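# Put the yellow-grain bottle upright on the bagged can

## Task

Set the square bottle of yellow grains upright on top of the dark can inside the paper bag. The bag must stay upright. The can, the large jar, the brown pouch and the marshmallows must stay where they started. At the end, neither hand may touch the bag, any grocery item or the marshmallows.

## Robot and tools

ROBOT. There are two arms, left_arm and right_arm. Each ends in a four-digit hand with sixteen motors: index, middle, ring and thumb. right_arm has a right hand. left_arm has its mirror, a left hand. In scene coordinates the left base is near (-0.027, +0.313, +0.037) m and the right base near (-0.040, -0.242, +0.012) m, each with a slight yaw. The scene frame has its origin at table height, midway between the nominal bases. +z points up, +x points out over the table, and left_arm is on the +y side. Image left and right do not follow these names. A two-camera stand is fixed behind the arms.

HAND POINT AXES (right hand; the left hand mirrors them). +z runs along straight fingers toward the tips. +x runs across the palm, away from the thumb; on the left hand +x points toward the thumb. The palm surface lies at y = -0.062 m. Bending fingers swing their tips toward +y. Straight fingertips reach about z = +0.12 m. A rigid mast near the wrist sits at x +0.05..+0.10, z -0.16..-0.11, out to y = +0.06; on the left hand the x signs flip. The mast can strike objects.

execute_actions(actions, cameras). actions is a list of actions, each lasting 0.5 s. An action is a table of 1 to 15 rows, one per 1/30 s step. If there are fewer than 15 rows, the last row is held for the remaining steps. Every row is one flat list of 48 numbers, each in [-1, 1], covering both arms even if only one moves:
- 1-6: left_arm dx, dy, dz, rx, ry, rz.
- 7-22: the left hand's 16 motor goals.
- 23-24: left current_limit, speed.
- 25-30: right_arm dx, dy, dz, rx, ry, rz.
- 31-46: the right hand's 16 motor goals.
- 47-48: right current_limit, speed.

The arm numbers are offsets, not poses. They are measured along scene-frame axes from that arm's Hand target as it stood when the action began. Every row counts from that starting point, not from the row before. Sending the same offset in a later action moves the arm further. Scale: 1.0 means 0.6 m for dx/dy/dz and 180 degrees for the rotation. rx, ry, rz form one rotation vector, turning about the Hand target position. A translation longer than 1.0 gets shortened along its direction. Each step limits orientation to within 40 degrees of the measured one. Damped IK puts position first, so one action may fall short.

The hand numbers are absolute goal angles, scaled between each hinge's two stops. Order: index_mcp, index_abd, index_pip, index_dip, thumb_cmc, thumb_axl, thumb_mcp, thumb_ipl, middle_mcp, middle_abd, middle_pip, middle_dip, ring_mcp, ring_abd, ring_pip, ring_dip. Straight values: mcp -0.75, abd 0.00, pip -0.58, dip -0.70, thumb_cmc -0.71 (thumb flat beside the palm), thumb_axl -0.68, thumb_mcp -0.23, thumb_ipl -0.17. Moving toward +1 curls the fingers toward the palm and swings the thumb round in front of the palm. A 0 is a real goal. To keep a hand unchanged, resend its hand_goal, current_limit and speed exactly. current_limit maps -1..+1 to 0..550 mA, with a floor of 11 mA. speed sets the hinge speed to (speed+1)/2 of 8.5 rad/s. Both start at +0.4 and -0.6 and keep the last value written.

cameras is a list of names, ["all"] or []. If it is omitted, images come only when actions is empty. An unknown name invalidates the call. Names: cam_head_left, cam_head_right, cam_high, cam_low (896x504), cam_left_wrist, cam_right_wrist (672x504 fisheye). Calibration matrices are provided; a fixed camera may be a few mm or degrees off them.

zoom_image(camera, region): region is [x0, y0, x1, y1] in pixels of that camera's latest image, at most 504x504. Only cameras in the newest image set can be zoomed.
read_manual(section): returns licence text only and moves nothing.
finished_scene(scene=1): ends the scene for good. Call it only when the bottle stands on the can and both hands are clear.

RESULTS. Each arm reports end_effector_position (m) and end_effector_quat_wxyz in the scene frame; these can be off by a few cm. Hand target is the last commanded pose after clipping, and the next offsets start from it. Joint velocities reading "within noise" means the arm is still. Joint torques include gravity. Each hand lists one entry per motor in the order above: hand_goal, hand_measured, hand_current_ma (positive pushes toward -1) and hand_state. hand_state is one of moving, goal, blocked (resting off goal and pressing) or overload. hand_current_limit and hand_speed are also shown. Motor temperatures may appear.

PRACTICAL NOTES.
- The hand usually stops a little short of its target, and arms sag, more when loaded. Even an all-zero action asks for the target again. If the hand still rests short, send the missing distance as a further offset, or aim higher.
- A finger grips only while its goal lies past the object's surface. Holding 495 mA or more for a total of 5 s shuts that motor down for 10 s. Ease grips off rather than keeping them at maximum.
- Motors heat when carrying a load, when the arm is held far out, or when pushing toward an unreachable pose. MOTOR HOT appears at 85 °C. At 100 °C the arm goes limp for 30-60 s.
- To stop pressing on something, command the target back past the hand point.
- Do not let the arms or hands touch each other, and never close one hand on the other. Avoid hard contact with heavy or fixed things. Do not drop or fling the bottle, knock over the bag, or shift the can, jar, pouch or marshmallows. Anything that ends up off the table fails the task. Release only once the bottle is standing still on the can, then withdraw both hands.
- Objects can receive small random pushes. Simulated time passes while you think, and the robot holds its last command meanwhile.

Each tool is called after "Emit:" as name([rows], argument=value, ...), one row to a line, values as JSON.

## Session

Emit:
execute_actions(actions=[])

Scene clock: 0.00 s.
left_arm: end_effector_position=(+0.5267, +0.2249, +0.2466) hand_goal=(-0.754, +0.000, -0.576, -0.696, -0.714, -0.678, -0.226, -0.168, -0.754, +0.000, -0.576, -0.696, -0.754, +0.000, -0.576, -0.696) hand_measured=(-0.754, +0.000, -0.576, -0.696, -0.714, -0.678, -0.226, -0.168, -0.754, +0.000, -0.576, -0.696, -0.754, +0.000, -0.576, -0.696) hand_current_ma=(+0, +0, +0, +0, +0, +0, +0, +0, +0, +0, +0, +0, +0, +0, +0, +0) hand_state=(goal, goal, goal, goal, goal, goal, goal, goal, goal, goal, goal, goal, goal, goal, goal, goal) hand_current_limit=0.40 hand_speed=-0.60 end_effector_quat_wxyz=(+0.005, +0.972, -0.236, +0.002) | right_arm: end_effector_position=(+0.5155, -0.2767, +0.3055) hand_goal=(-0.754, +0.000, -0.576, -0.696, -0.714, -0.678, -0.226, -0.168, -0.754, +0.000, -0.576, -0.696, -0.754, +0.000, -0.576, -0.696) hand_measured=(-0.754, +0.000, -0.576, -0.696, -0.714, -0.678, -0.226, -0.168, -0.754, +0.000, -0.576, -0.696, -0.754, +0.000, -0.576, -0.696) hand_current_ma=(+0, +0, +0, +0, +0, +0, +0, +0, +0, +0, +0, +0, +0, +0, +0, +0) hand_state=(goal, goal, goal, goal, goal, goal, goal, goal, goal, goal, goal, goal, goal, goal, goal, goal) hand_current_limit=0.40 hand_speed=-0.60 end_effector_quat_wxyz=(+0.059, +0.779, +0.518, +0.347)
Joint positions: left_arm=[-0.023 1.849 1.799 -1.519 0.011 2.047] | right_arm=[-0.091 1.255 1.106 -0.76 -0.307 0.446]
Joint velocities: within noise
Joint torques (N m): no reading
Motor temperatures (°C): left_arm=[24 28 29 27 27 24] | right_arm=[29 30 28 25 24 27]
Heat: left arm: hottest elbow 29 °C; right arm: hottest shoulder 30 °C.
Hand target: left_arm +0.5330, +0.2249, +0.2482; +0.004, +0.972, -0.236, +0.007 | right_arm +0.5223, -0.2770, +0.3259; +0.070, +0.773, +0.517, +0.361

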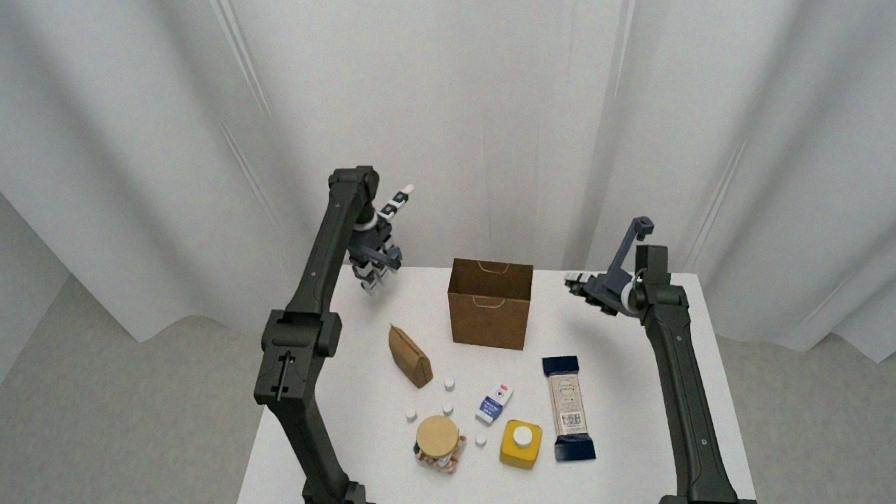

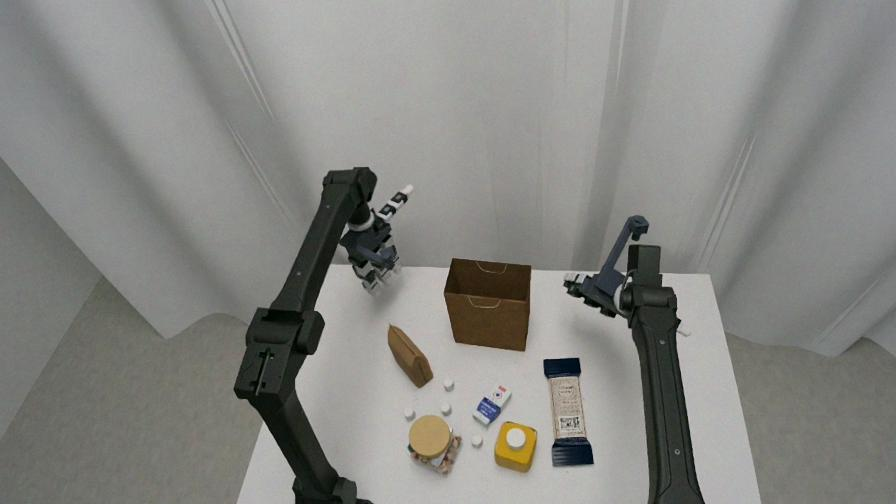

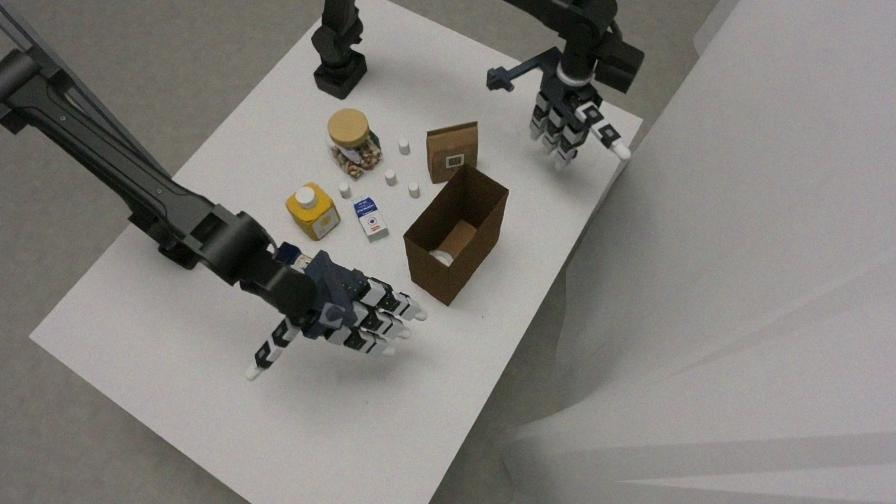

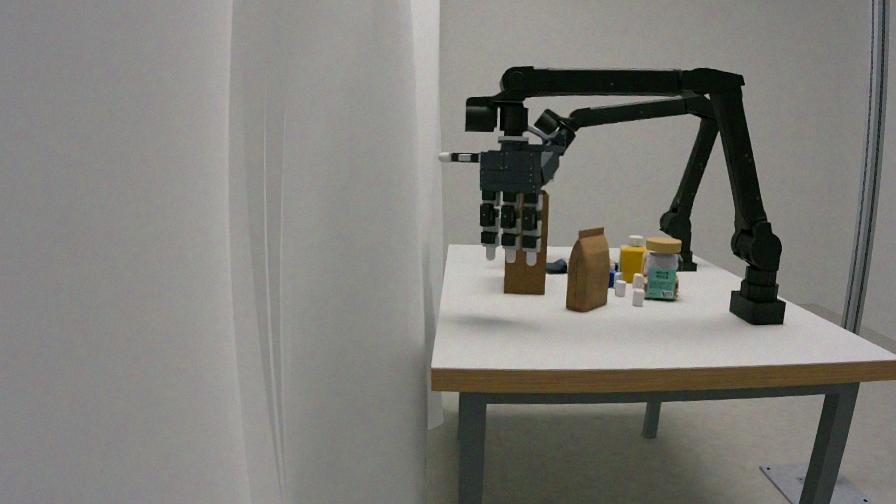

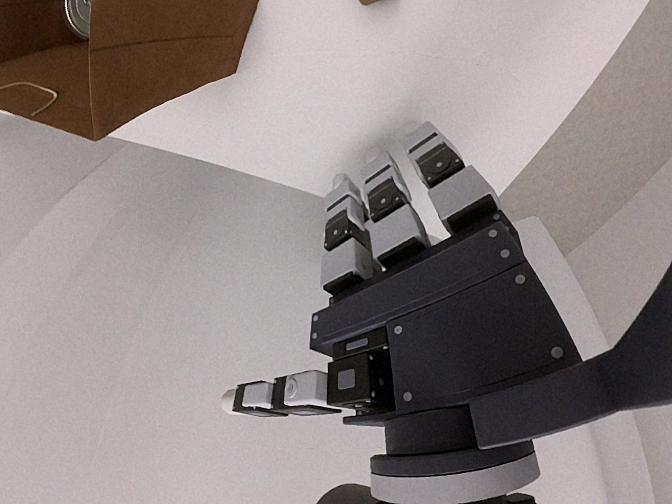

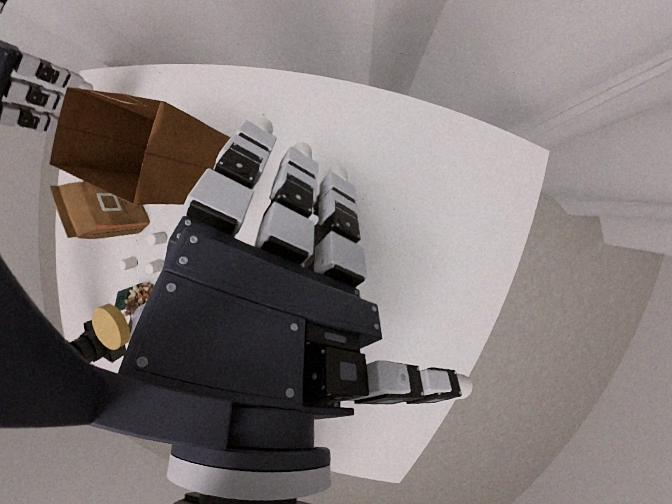

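Emit:
zoom_image(camera="cam_head_left", region=[340, 230, 640, 500])

Emit:
zoom_image(camera="cam_high", region=[250, 80, 540, 320])

Emit:
zoom_image(camera="cam_low", region=[430, 160, 710, 340])

Emit:
zoom_image(camera="cam_left_wrist", region=[0, 0, 300, 200])

Scaled by 1.680 from the camera's 896x504 image, which has a finer 1280x720 frame.

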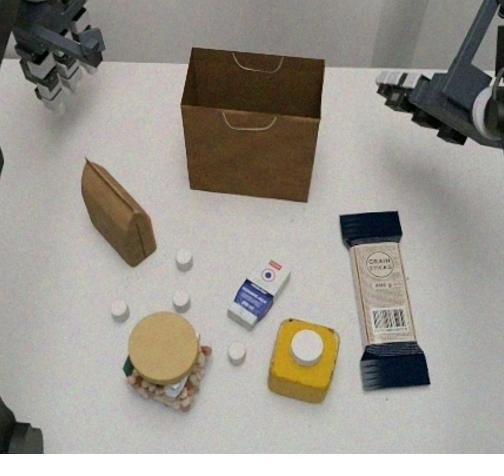

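Scaled by 1.738 from the camera's 896x504 image, which has a finer 1280x720 frame.

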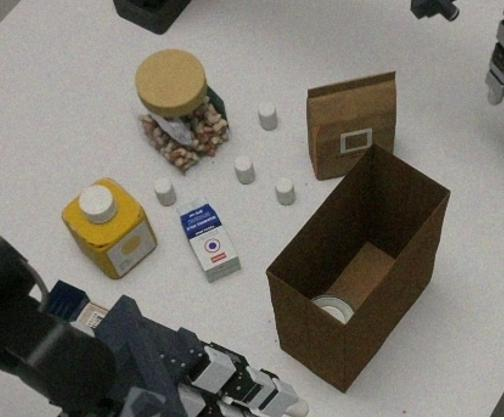

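Scaled by 1.800 from the camera's 896x504 image, which has a finer 1280x720 frame.

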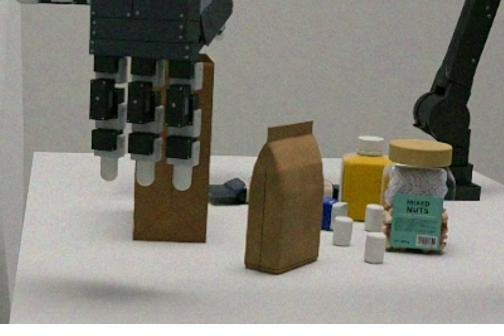

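Scaled by 1.680 from the camera's 672x504 image, which has a finer 960x720 frame.

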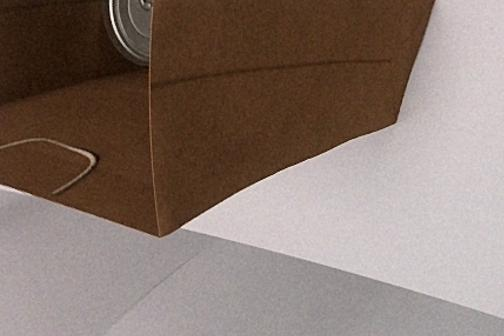

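Emit:
zoom_image(camera="cam_high", region=[395, 155, 515, 310])

Emit:
zoom_image(camera="cam_high", region=[270, 160, 400, 270])

Emit:
zoom_image(camera="cam_head_right", region=[380, 360, 600, 500])

Emit:
zoom_image(camera="cam_head_left", region=[430, 245, 560, 360])

Emit:
zoom_image(camera="cam_right_wrist", region=[0, 60, 280, 300])

Scaled by 3.252 from the camera's 896x504 image, which has a finer 1280x720 frame.

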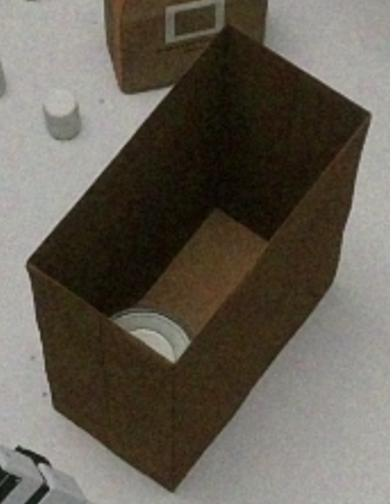

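Scaled by 3.877 from the camera's 896x504 image, which has a finer 1280x720 frame.

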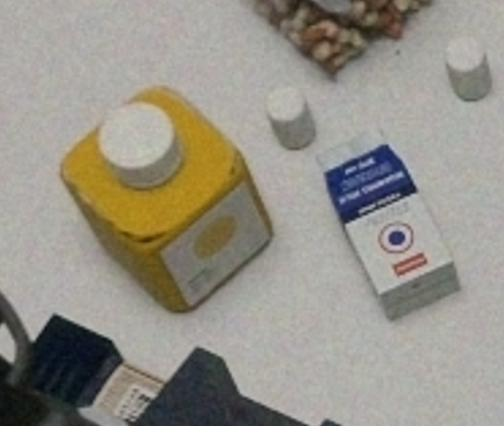

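Scaled by 2.291 from the camera's 896x504 image, which has a finer 1280x720 frame.

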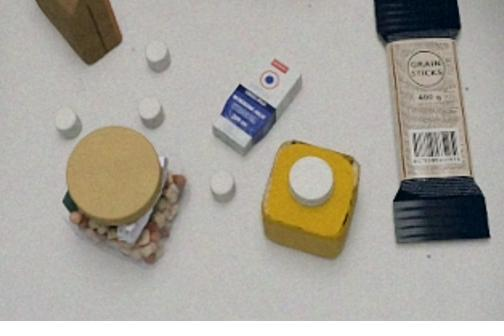

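Scaled by 3.877 from the camera's 896x504 image, which has a finer 1280x720 frame.

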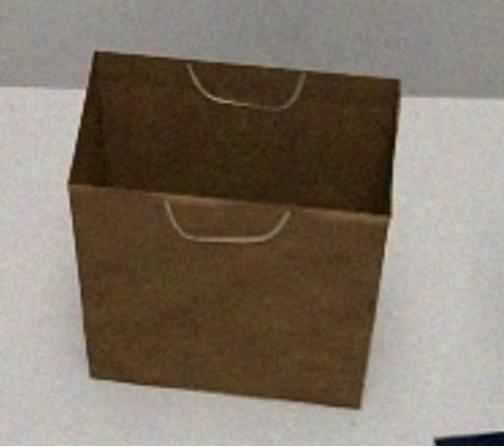

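Scaled by 1.800 from the camera's 672x504 image, which has a finer 960x720 frame.

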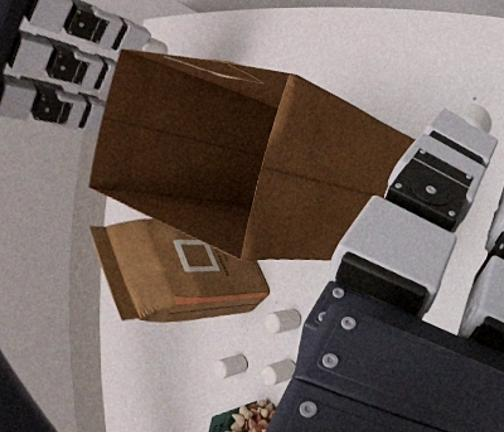

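Emit:
execute_actions([
  [[0,0,0,0,0,0,-0.754,0,-0.576,-0.696,-0.714,-0.678,-0.226,-0.168,-0.754,0,-0.576,-0.696,-0.754,0,-0.576,-0.696,0.4,-0.6,-0.05,0.1,0.1,0,0,0,-0.754,0,-0.576,-0.696,-0.714,-0.678,-0.226,-0.168,-0.754,0,-0.576,-0.696,-0.754,0,-0.576,-0.696,0.4,-0.6]],
  [[0,0,0,0,0,0,-0.754,0,-0.576,-0.696,-0.714,-0.678,-0.226,-0.168,-0.754,0,-0.576,-0.696,-0.754,0,-0.576,-0.696,0.4,-0.6,-0.05,0.12,0.1,0,0,0,-0.754,0,-0.576,-0.696,-0.714,-0.678,-0.226,-0.168,-0.754,0,-0.576,-0.696,-0.754,0,-0.576,-0.696,0.4,-0.6]],
  [[0,0,0,0,0,0,-0.754,0,-0.576,-0.696,-0.714,-0.678,-0.226,-0.168,-0.754,0,-0.576,-0.696,-0.754,0,-0.576,-0.696,0.4,-0.6,0,0.12,0.03,0,0,0,-0.754,0,-0.576,-0.696,-0.714,-0.678,-0.226,-0.168,-0.754,0,-0.576,-0.696,-0.754,0,-0.576,-0.696,0.4,-0.6]],
], cameras=["cam_right_wrist","cam_head_left","cam_low"])

Scene clock: 37.87 s.
left_arm: end_effector_position=(+0.5267, +0.2249, +0.2466) hand_goal=(-0.754, +0.000, -0.576, -0.696, -0.714, -0.678, -0.226, -0.168, -0.754, +0.000, -0.576, -0.696, -0.754, +0.000, -0.576, -0.696) hand_measured=(-0.754, +0.000, -0.576, -0.696, -0.714, -0.678, -0.224, -0.168, -0.754, +0.000, -0.576, -0.696, -0.754, +0.000, -0.576, -0.696) hand_current_ma=(+1, +0, +0, +0, +0, +1, +3, +0, +1, +0, +0, +0, +1, +0, +0, +0) hand_state=(goal, goal, goal, goal, goal, goal, goal, goal, goal, goal, goal, goal, goal, goal, goal, goal) hand_current_limit=0.40 hand_speed=-0.60 end_effector_quat_wxyz=(+0.005, +0.972, -0.236, +0.002) | right_arm: end_effector_position=(+0.4535, -0.0732, +0.4377) hand_goal=(-0.754, +0.000, -0.576, -0.696, -0.714, -0.678, -0.226, -0.168, -0.754, +0.000, -0.576, -0.696, -0.754, +0.000, -0.576, -0.696) hand_measured=(-0.756, -0.002, -0.576, -0.696, -0.716, -0.678, -0.224, -0.168, -0.756, -0.002, -0.576, -0.696, -0.758, -0.002, -0.576, -0.696) hand_current_ma=(-3, -1, +0, +0, -2, +0, +2, +0, -2, -1, +0, +0, -3, -1, +0, +0) hand_state=(goal, goal, goal, goal, goal, goal, goal, goal, goal, goal, goal, goal, goal, goal, goal, goal) hand_current_limit=0.40 hand_speed=-0.60 end_effector_quat_wxyz=(+0.067, +0.774, +0.528, +0.344)
Joint positions: left_arm=[-0.023 1.849 1.799 -1.519 0.011 2.047] | right_arm=[0.47 1.21 1.407 -1.055 0.063 0.852]
Joint torques (N m): left_arm=[-1.96 -14.68 12.92 0.13 0.07 -0.02] | right_arm=[-1.85 -7.94 17.01 1.5 0.14 0]
Motor temperatures (°C): left_arm=[24 29 34 27 27 24] | right_arm=[29 30 37 26 24 27]
Heat: left arm: hottest elbow 34 °C; right arm: hottest elbow 37 °C.
Hand target: left_arm +0.5330, +0.2249, +0.2482; +0.004, +0.972, -0.236, +0.007 | right_arm +0.4623, -0.0731, +0.4638; +0.070, +0.773, +0.517, +0.361
Off the commanded pose: left_arm 0.007 m, 1 deg | right_arm 0.027 m, 2 deg.
camera_calibration:
cam_right_wrist: T_world_to_cam=[[0.287277, -0.95513, -0.0720972, -0.134894], [-0.946112, -0.294699, 0.134257, 0.297716], [-0.14948, 0.029643, -0.98832, 0.6199], [0, 0, 0, 1]] pos_world=[0.413087, -0.0594801, 0.562964]
Images, in order (width x height): cam_head_left 896x504, cam_low 896x504, cam_right_wrist 672x504.

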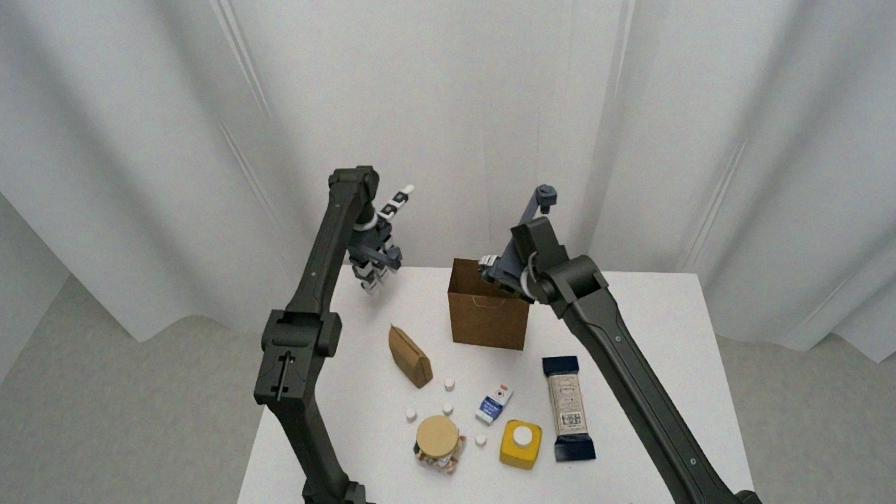

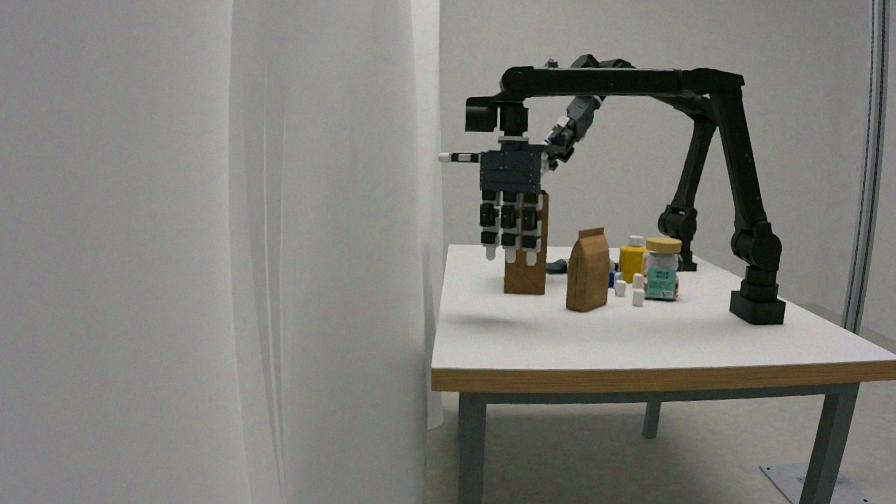

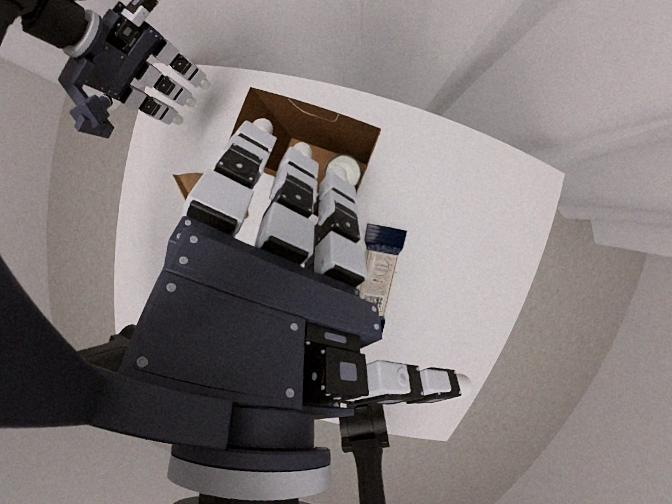

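Emit:
zoom_image(camera="cam_right_wrist", region=[220, 70, 400, 230])

Emit:
zoom_image(camera="cam_low", region=[540, 210, 700, 320])

Scaled by 2.800 from the camera's 672x504 image, which has a finer 960x720 frame.

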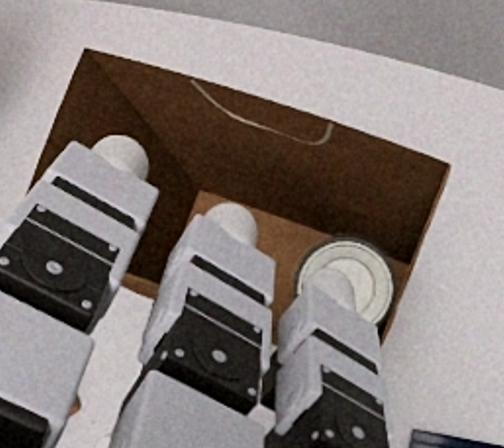

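Scaled by 3.150 from the camera's 896x504 image, which has a finer 1280x720 frame.

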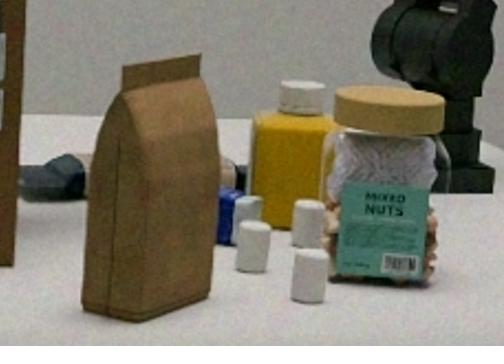

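Emit:
execute_actions([
  [[0,0,0,0,0,0,-0.754,0,-0.576,-0.696,-0.714,-0.678,-0.226,-0.168,-0.754,0,-0.576,-0.696,-0.754,0,-0.576,-0.696,0.4,-0.6,-0.1,0.03,0.02,0.0399,0.0621,-0.0096,-0.754,0,-0.576,-0.696,-0.714,-0.678,-0.226,-0.168,-0.754,0,-0.576,-0.696,-0.754,0,-0.576,-0.696,0.4,-0.6]],
  [[0,0,0,0,0,0,-0.754,0,-0.576,-0.696,-0.714,-0.678,-0.226,-0.168,-0.754,0,-0.576,-0.696,-0.754,0,-0.576,-0.696,0.4,-0.6,-0.1,0.03,0,0.0797,0.1243,-0.0192,-0.754,0,-0.576,-0.696,-0.714,-0.678,-0.226,-0.168,-0.754,0,-0.576,-0.696,-0.754,0,-0.576,-0.696,0.4,-0.6]],
  [[0,0,0,0,0,0,-0.754,0,-0.576,-0.696,-0.714,-0.678,-0.226,-0.168,-0.754,0,-0.576,-0.696,-0.754,0,-0.576,-0.696,0.4,-0.6,-0.1,0.03,-0.03,0.0797,0.1243,-0.0192,-0.5,0,-0.576,-0.696,-0.3,-0.678,-0.226,-0.168,-0.5,0,-0.576,-0.696,-0.9,0,-0.576,-0.696,0.4,-0.6]],
], cameras=["cam_right_wrist","cam_head_left","cam_high"])

Scene clock: 78.83 s.
left_arm: end_effector_position=(+0.5267, +0.2249, +0.2466) hand_goal=(-0.754, +0.000, -0.576, -0.696, -0.714, -0.678, -0.226, -0.168, -0.754, +0.000, -0.576, -0.696, -0.754, +0.000, -0.576, -0.696) hand_measured=(-0.754, +0.000, -0.576, -0.696, -0.714, -0.678, -0.224, -0.168, -0.754, +0.000, -0.576, -0.696, -0.754, +0.000, -0.576, -0.696) hand_current_ma=(+1, +0, +0, +0, +0, +1, +3, +0, +1, +0, +0, +0, +1, +0, +0, +0) hand_state=(goal, goal, goal, goal, goal, goal, goal, goal, goal, goal, goal, goal, goal, goal, goal, goal) hand_current_limit=0.40 hand_speed=-0.60 end_effector_quat_wxyz=(+0.005, +0.972, -0.236, +0.002) | right_arm: end_effector_position=(+0.2797, -0.0189, +0.4503) hand_goal=(-0.500, +0.000, -0.576, -0.696, -0.300, -0.678, -0.226, -0.168, -0.500, +0.000, -0.576, -0.696, -0.900, +0.000, -0.576, -0.696) hand_measured=(-0.498, -0.002, -0.576, -0.696, -0.300, -0.678, -0.224, -0.168, -0.498, -0.002, -0.576, -0.696, -0.886, -0.002, -0.576, -0.696) hand_current_ma=(+2, -1, +0, +0, +0, +0, +3, +0, +2, -1, +0, +0, +22, -1, +0, +0) hand_state=(goal, goal, goal, goal, goal, goal, goal, goal, goal, goal, goal, goal, goal, goal, goal, goal) hand_current_limit=0.40 hand_speed=-0.60 end_effector_quat_wxyz=(-0.381, +0.868, +0.305, +0.093)
Joint positions: left_arm=[-0.023 1.849 1.799 -1.519 0.011 2.047] | right_arm=[0.442 1.26 1.74 -1.683 -0.734 1.513]
Joint torques (N m): left_arm=[-1.96 -14.74 12.9 0.13 0.07 -0.02] | right_arm=[-1.67 -7.47 12.21 0.29 -0.98 0.11]
Motor temperatures (°C): left_arm=[24 30 37 27 27 24] | right_arm=[29 30 46 26 24 27]
Heat: left arm: hottest elbow 37 °C; right arm: hottest elbow 46 °C.
Hand target: left_arm +0.5330, +0.2249, +0.2482; +0.004, +0.972, -0.236, +0.007 | right_arm +0.2823, -0.0190, +0.4577; -0.383, +0.868, +0.302, +0.093
Off the commanded pose: left_arm 0.007 m, 1 deg | right_arm 0.008 m, 0 deg.
joint sent to its limit (right arm) — joint 4 (wrist pitch), lower limit. The joint targets still meet the commanded pose.
camera_calibration:
cam_right_wrist: T_world_to_cam=[[-0.273722, -0.695579, -0.664264, 0.396247], [-0.580265, -0.431365, 0.690809, -0.20792], [-0.767052, 0.574539, -0.285546, 0.471333], [0, 0, 0, 1]] pos_world=[0.34935, -0.0848675, 0.541433]
Images, in order (width x height): cam_head_left 896x504, cam_high 896x504, cam_right_wrist 672x504.

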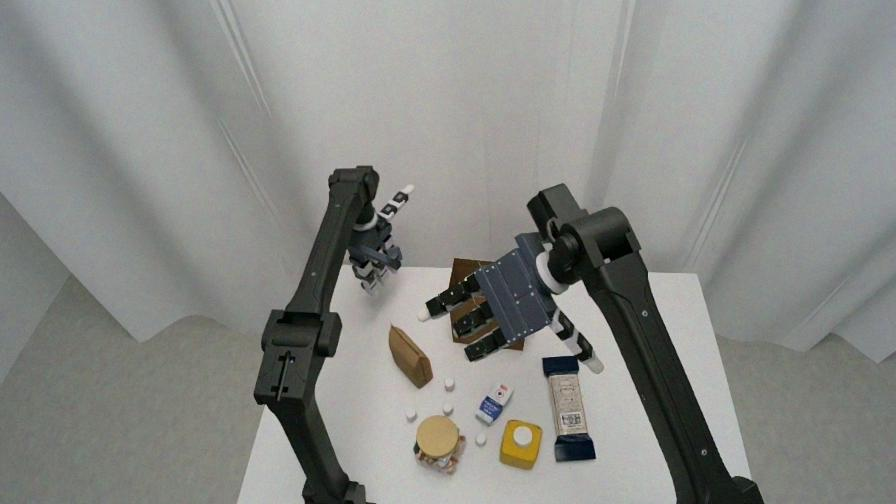

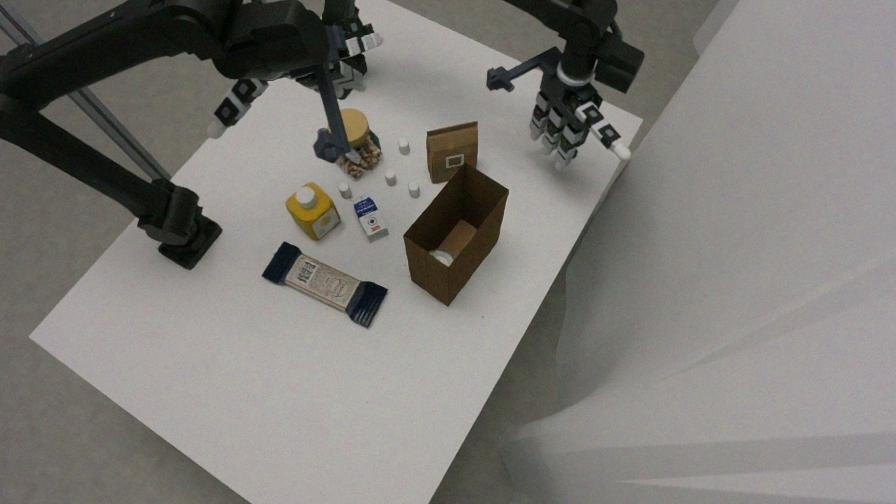

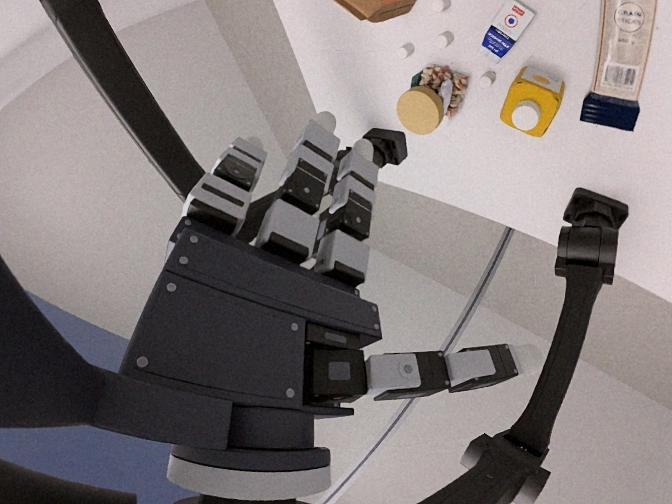

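Emit:
zoom_image(camera="cam_right_wrist", region=[470, 40, 600, 150])

Scaled by 3.877 from the camera's 672x504 image, which has a finer 960x720 frame.

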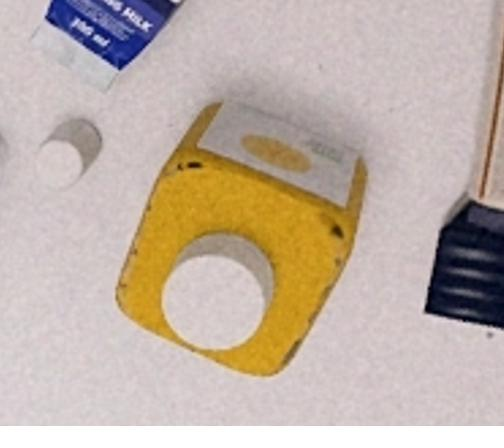

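Emit:
execute_actions([
  [[0,0,0,0,0,0,-0.754,0,-0.576,-0.696,-0.714,-0.678,-0.226,-0.168,-0.754,0,-0.576,-0.696,-0.754,0,-0.576,-0.696,0.4,-0.6,-0.12,0.02,-0.05,0.059,0.0941,-0.0118,-0.1,0,-0.576,-0.696,0.1,-0.678,-0.2,-0.168,-0.1,0,-0.576,-0.696,-0.95,0,-0.576,-0.696,0.4,-0.6]],
  [[0,0,0,0,0,0,-0.754,0,-0.576,-0.696,-0.714,-0.678,-0.226,-0.168,-0.754,0,-0.576,-0.696,-0.754,0,-0.576,-0.696,0.4,-0.6,-0.114,0.023,-0.1,0.059,0.0941,-0.0118,0.2,0,-0.576,-0.696,0.45,-0.678,-0.2,-0.168,0.2,0,-0.576,-0.696,-0.95,0,-0.576,-0.696,0.4,-0.6]],
  [[0,0,0,0,0,0,-0.754,0,-0.576,-0.696,-0.714,-0.678,-0.226,-0.168,-0.754,0,-0.576,-0.696,-0.754,0,-0.576,-0.696,0.4,-0.6,0,0,-0.1,0,0,0,0.411,0,-0.576,-0.696,0.571,-0.678,-0.2,-0.168,0.411,0,-0.576,-0.696,-0.95,0,-0.576,-0.696,0.4,-0.6]],
], cameras=["cam_right_wrist","cam_head_left","cam_head_right","cam_high","cam_low"])

Scene clock: 101.23 s.
left_arm: end_effector_position=(+0.5267, +0.2249, +0.2466) hand_goal=(-0.754, +0.000, -0.576, -0.696, -0.714, -0.678, -0.226, -0.168, -0.754, +0.000, -0.576, -0.696, -0.754, +0.000, -0.576, -0.696) hand_measured=(-0.754, +0.000, -0.576, -0.696, -0.714, -0.678, -0.224, -0.168, -0.754, +0.000, -0.576, -0.696, -0.754, +0.000, -0.576, -0.696) hand_current_ma=(+1, +0, +0, +0, +0, +1, +3, +0, +1, +0, +0, +0, +1, +0, +0, +0) hand_state=(goal, goal, goal, goal, goal, goal, goal, goal, goal, goal, goal, goal, goal, goal, goal, goal) hand_current_limit=0.40 hand_speed=-0.60 end_effector_quat_wxyz=(+0.005, +0.972, -0.236, +0.002) | right_arm: end_effector_position=(+0.1414, +0.0081, +0.3043) hand_goal=(+0.410, +0.000, -0.576, -0.696, +0.570, -0.678, -0.200, -0.168, +0.410, +0.000, -0.576, -0.696, -0.950, +0.000, -0.576, -0.696) hand_measured=(+0.406, -0.002, -0.576, -0.696, +0.568, -0.678, -0.200, -0.168, +0.408, -0.002, -0.576, -0.696, -0.936, -0.002, -0.574, -0.696) hand_current_ma=(-3, -1, +0, +0, -1, +0, +0, +0, -3, -1, +0, +0, +23, -1, +1, +0) hand_state=(goal, goal, goal, goal, goal, goal, goal, goal, goal, goal, goal, goal, goal, goal, goal, goal) hand_current_limit=0.40 hand_speed=-0.60 end_effector_quat_wxyz=(-0.599, +0.784, +0.123, -0.106)
Joint positions: left_arm=[-0.023 1.849 1.799 -1.519 0.011 2.047] | right_arm=[0.412 0.982 0.992 -1.175 -1.285 2.011]
Joint torques (N m): left_arm=[-2.02 -14.68 12.89 0.12 0.06 -0.03] | right_arm=[-2.02 -5.13 10.65 0.99 -1.04 0.18]
Heat: left arm: hottest elbow 38 °C; right arm: hottest elbow 44 °C.
Hand target: left_arm +0.5330, +0.2249, +0.2482; +0.004, +0.972, -0.236, +0.007 | right_arm +0.1419, +0.0067, +0.3077; -0.601, +0.784, +0.124, -0.095
Off the commanded pose: left_arm 0.007 m, 1 deg | right_arm 0.004 m, 1 deg.
camera_calibration:
cam_right_wrist: T_world_to_cam=[[-0.710606, -0.424163, -0.56136, 0.308521], [-0.168987, -0.671606, 0.72138, -0.241127], [-0.682995, 0.607479, 0.405569, 0.0856822], [0, 0, 0, 1]] pos_world=[0.23701, -0.0831297, 0.312385]
Images, in order (width x height): cam_head_left 896x504, cam_head_right 896x504, cam_high 896x504, cam_low 896x504, cam_right_wrist 672x504.

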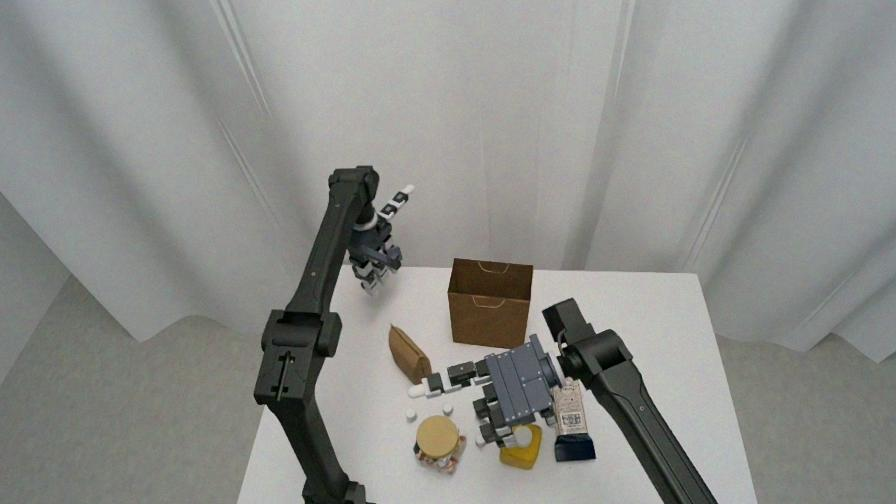

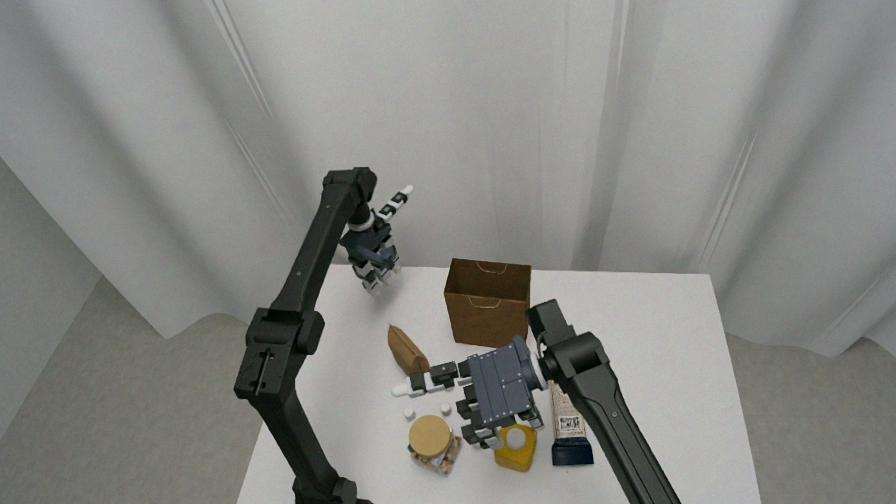

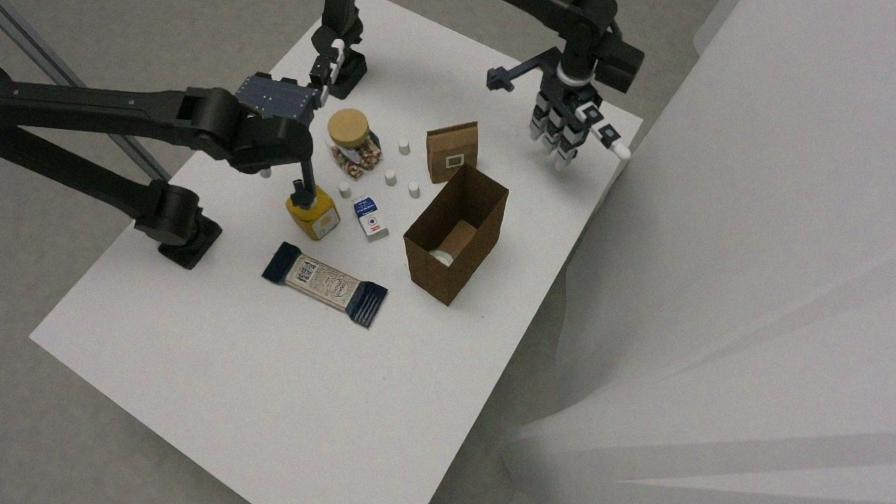

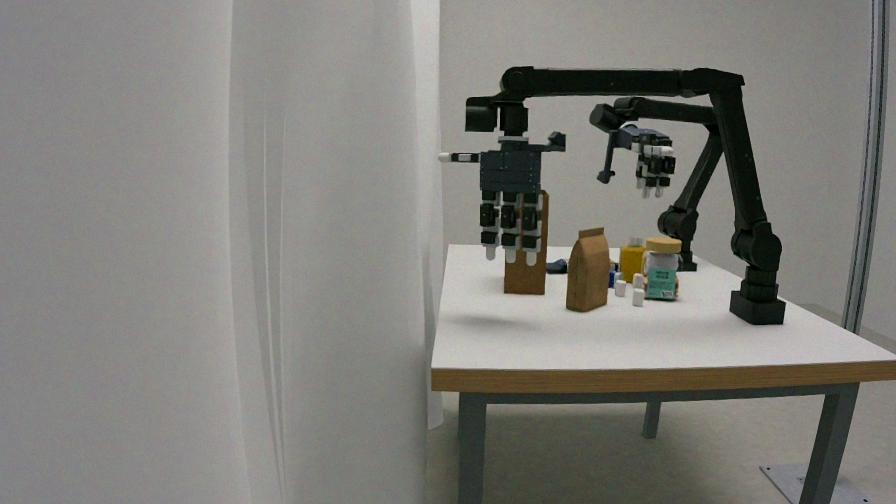

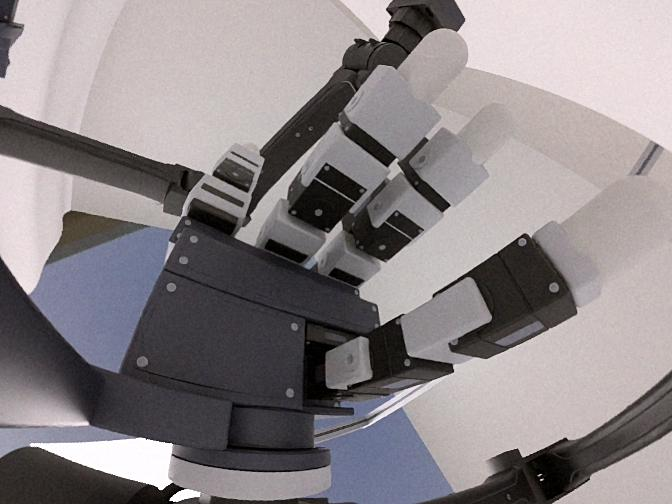

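Emit:
zoom_image(camera="cam_head_left", region=[400, 330, 620, 500])

Emit:
zoom_image(camera="cam_low", region=[560, 90, 740, 290])

Scaled by 2.291 from the camera's 896x504 image, which has a finer 1280x720 frame.

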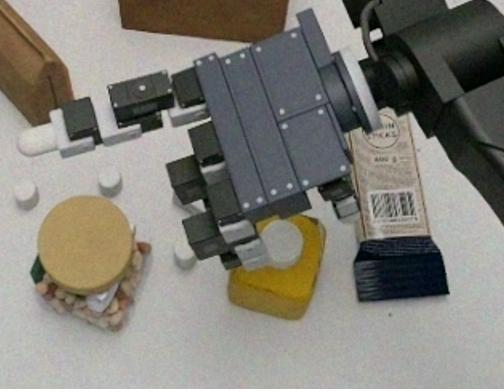

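Scaled by 2.520 from the camera's 896x504 image, which has a finer 1280x720 frame.

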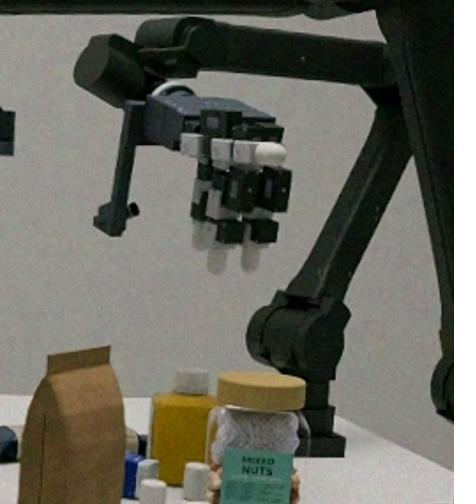

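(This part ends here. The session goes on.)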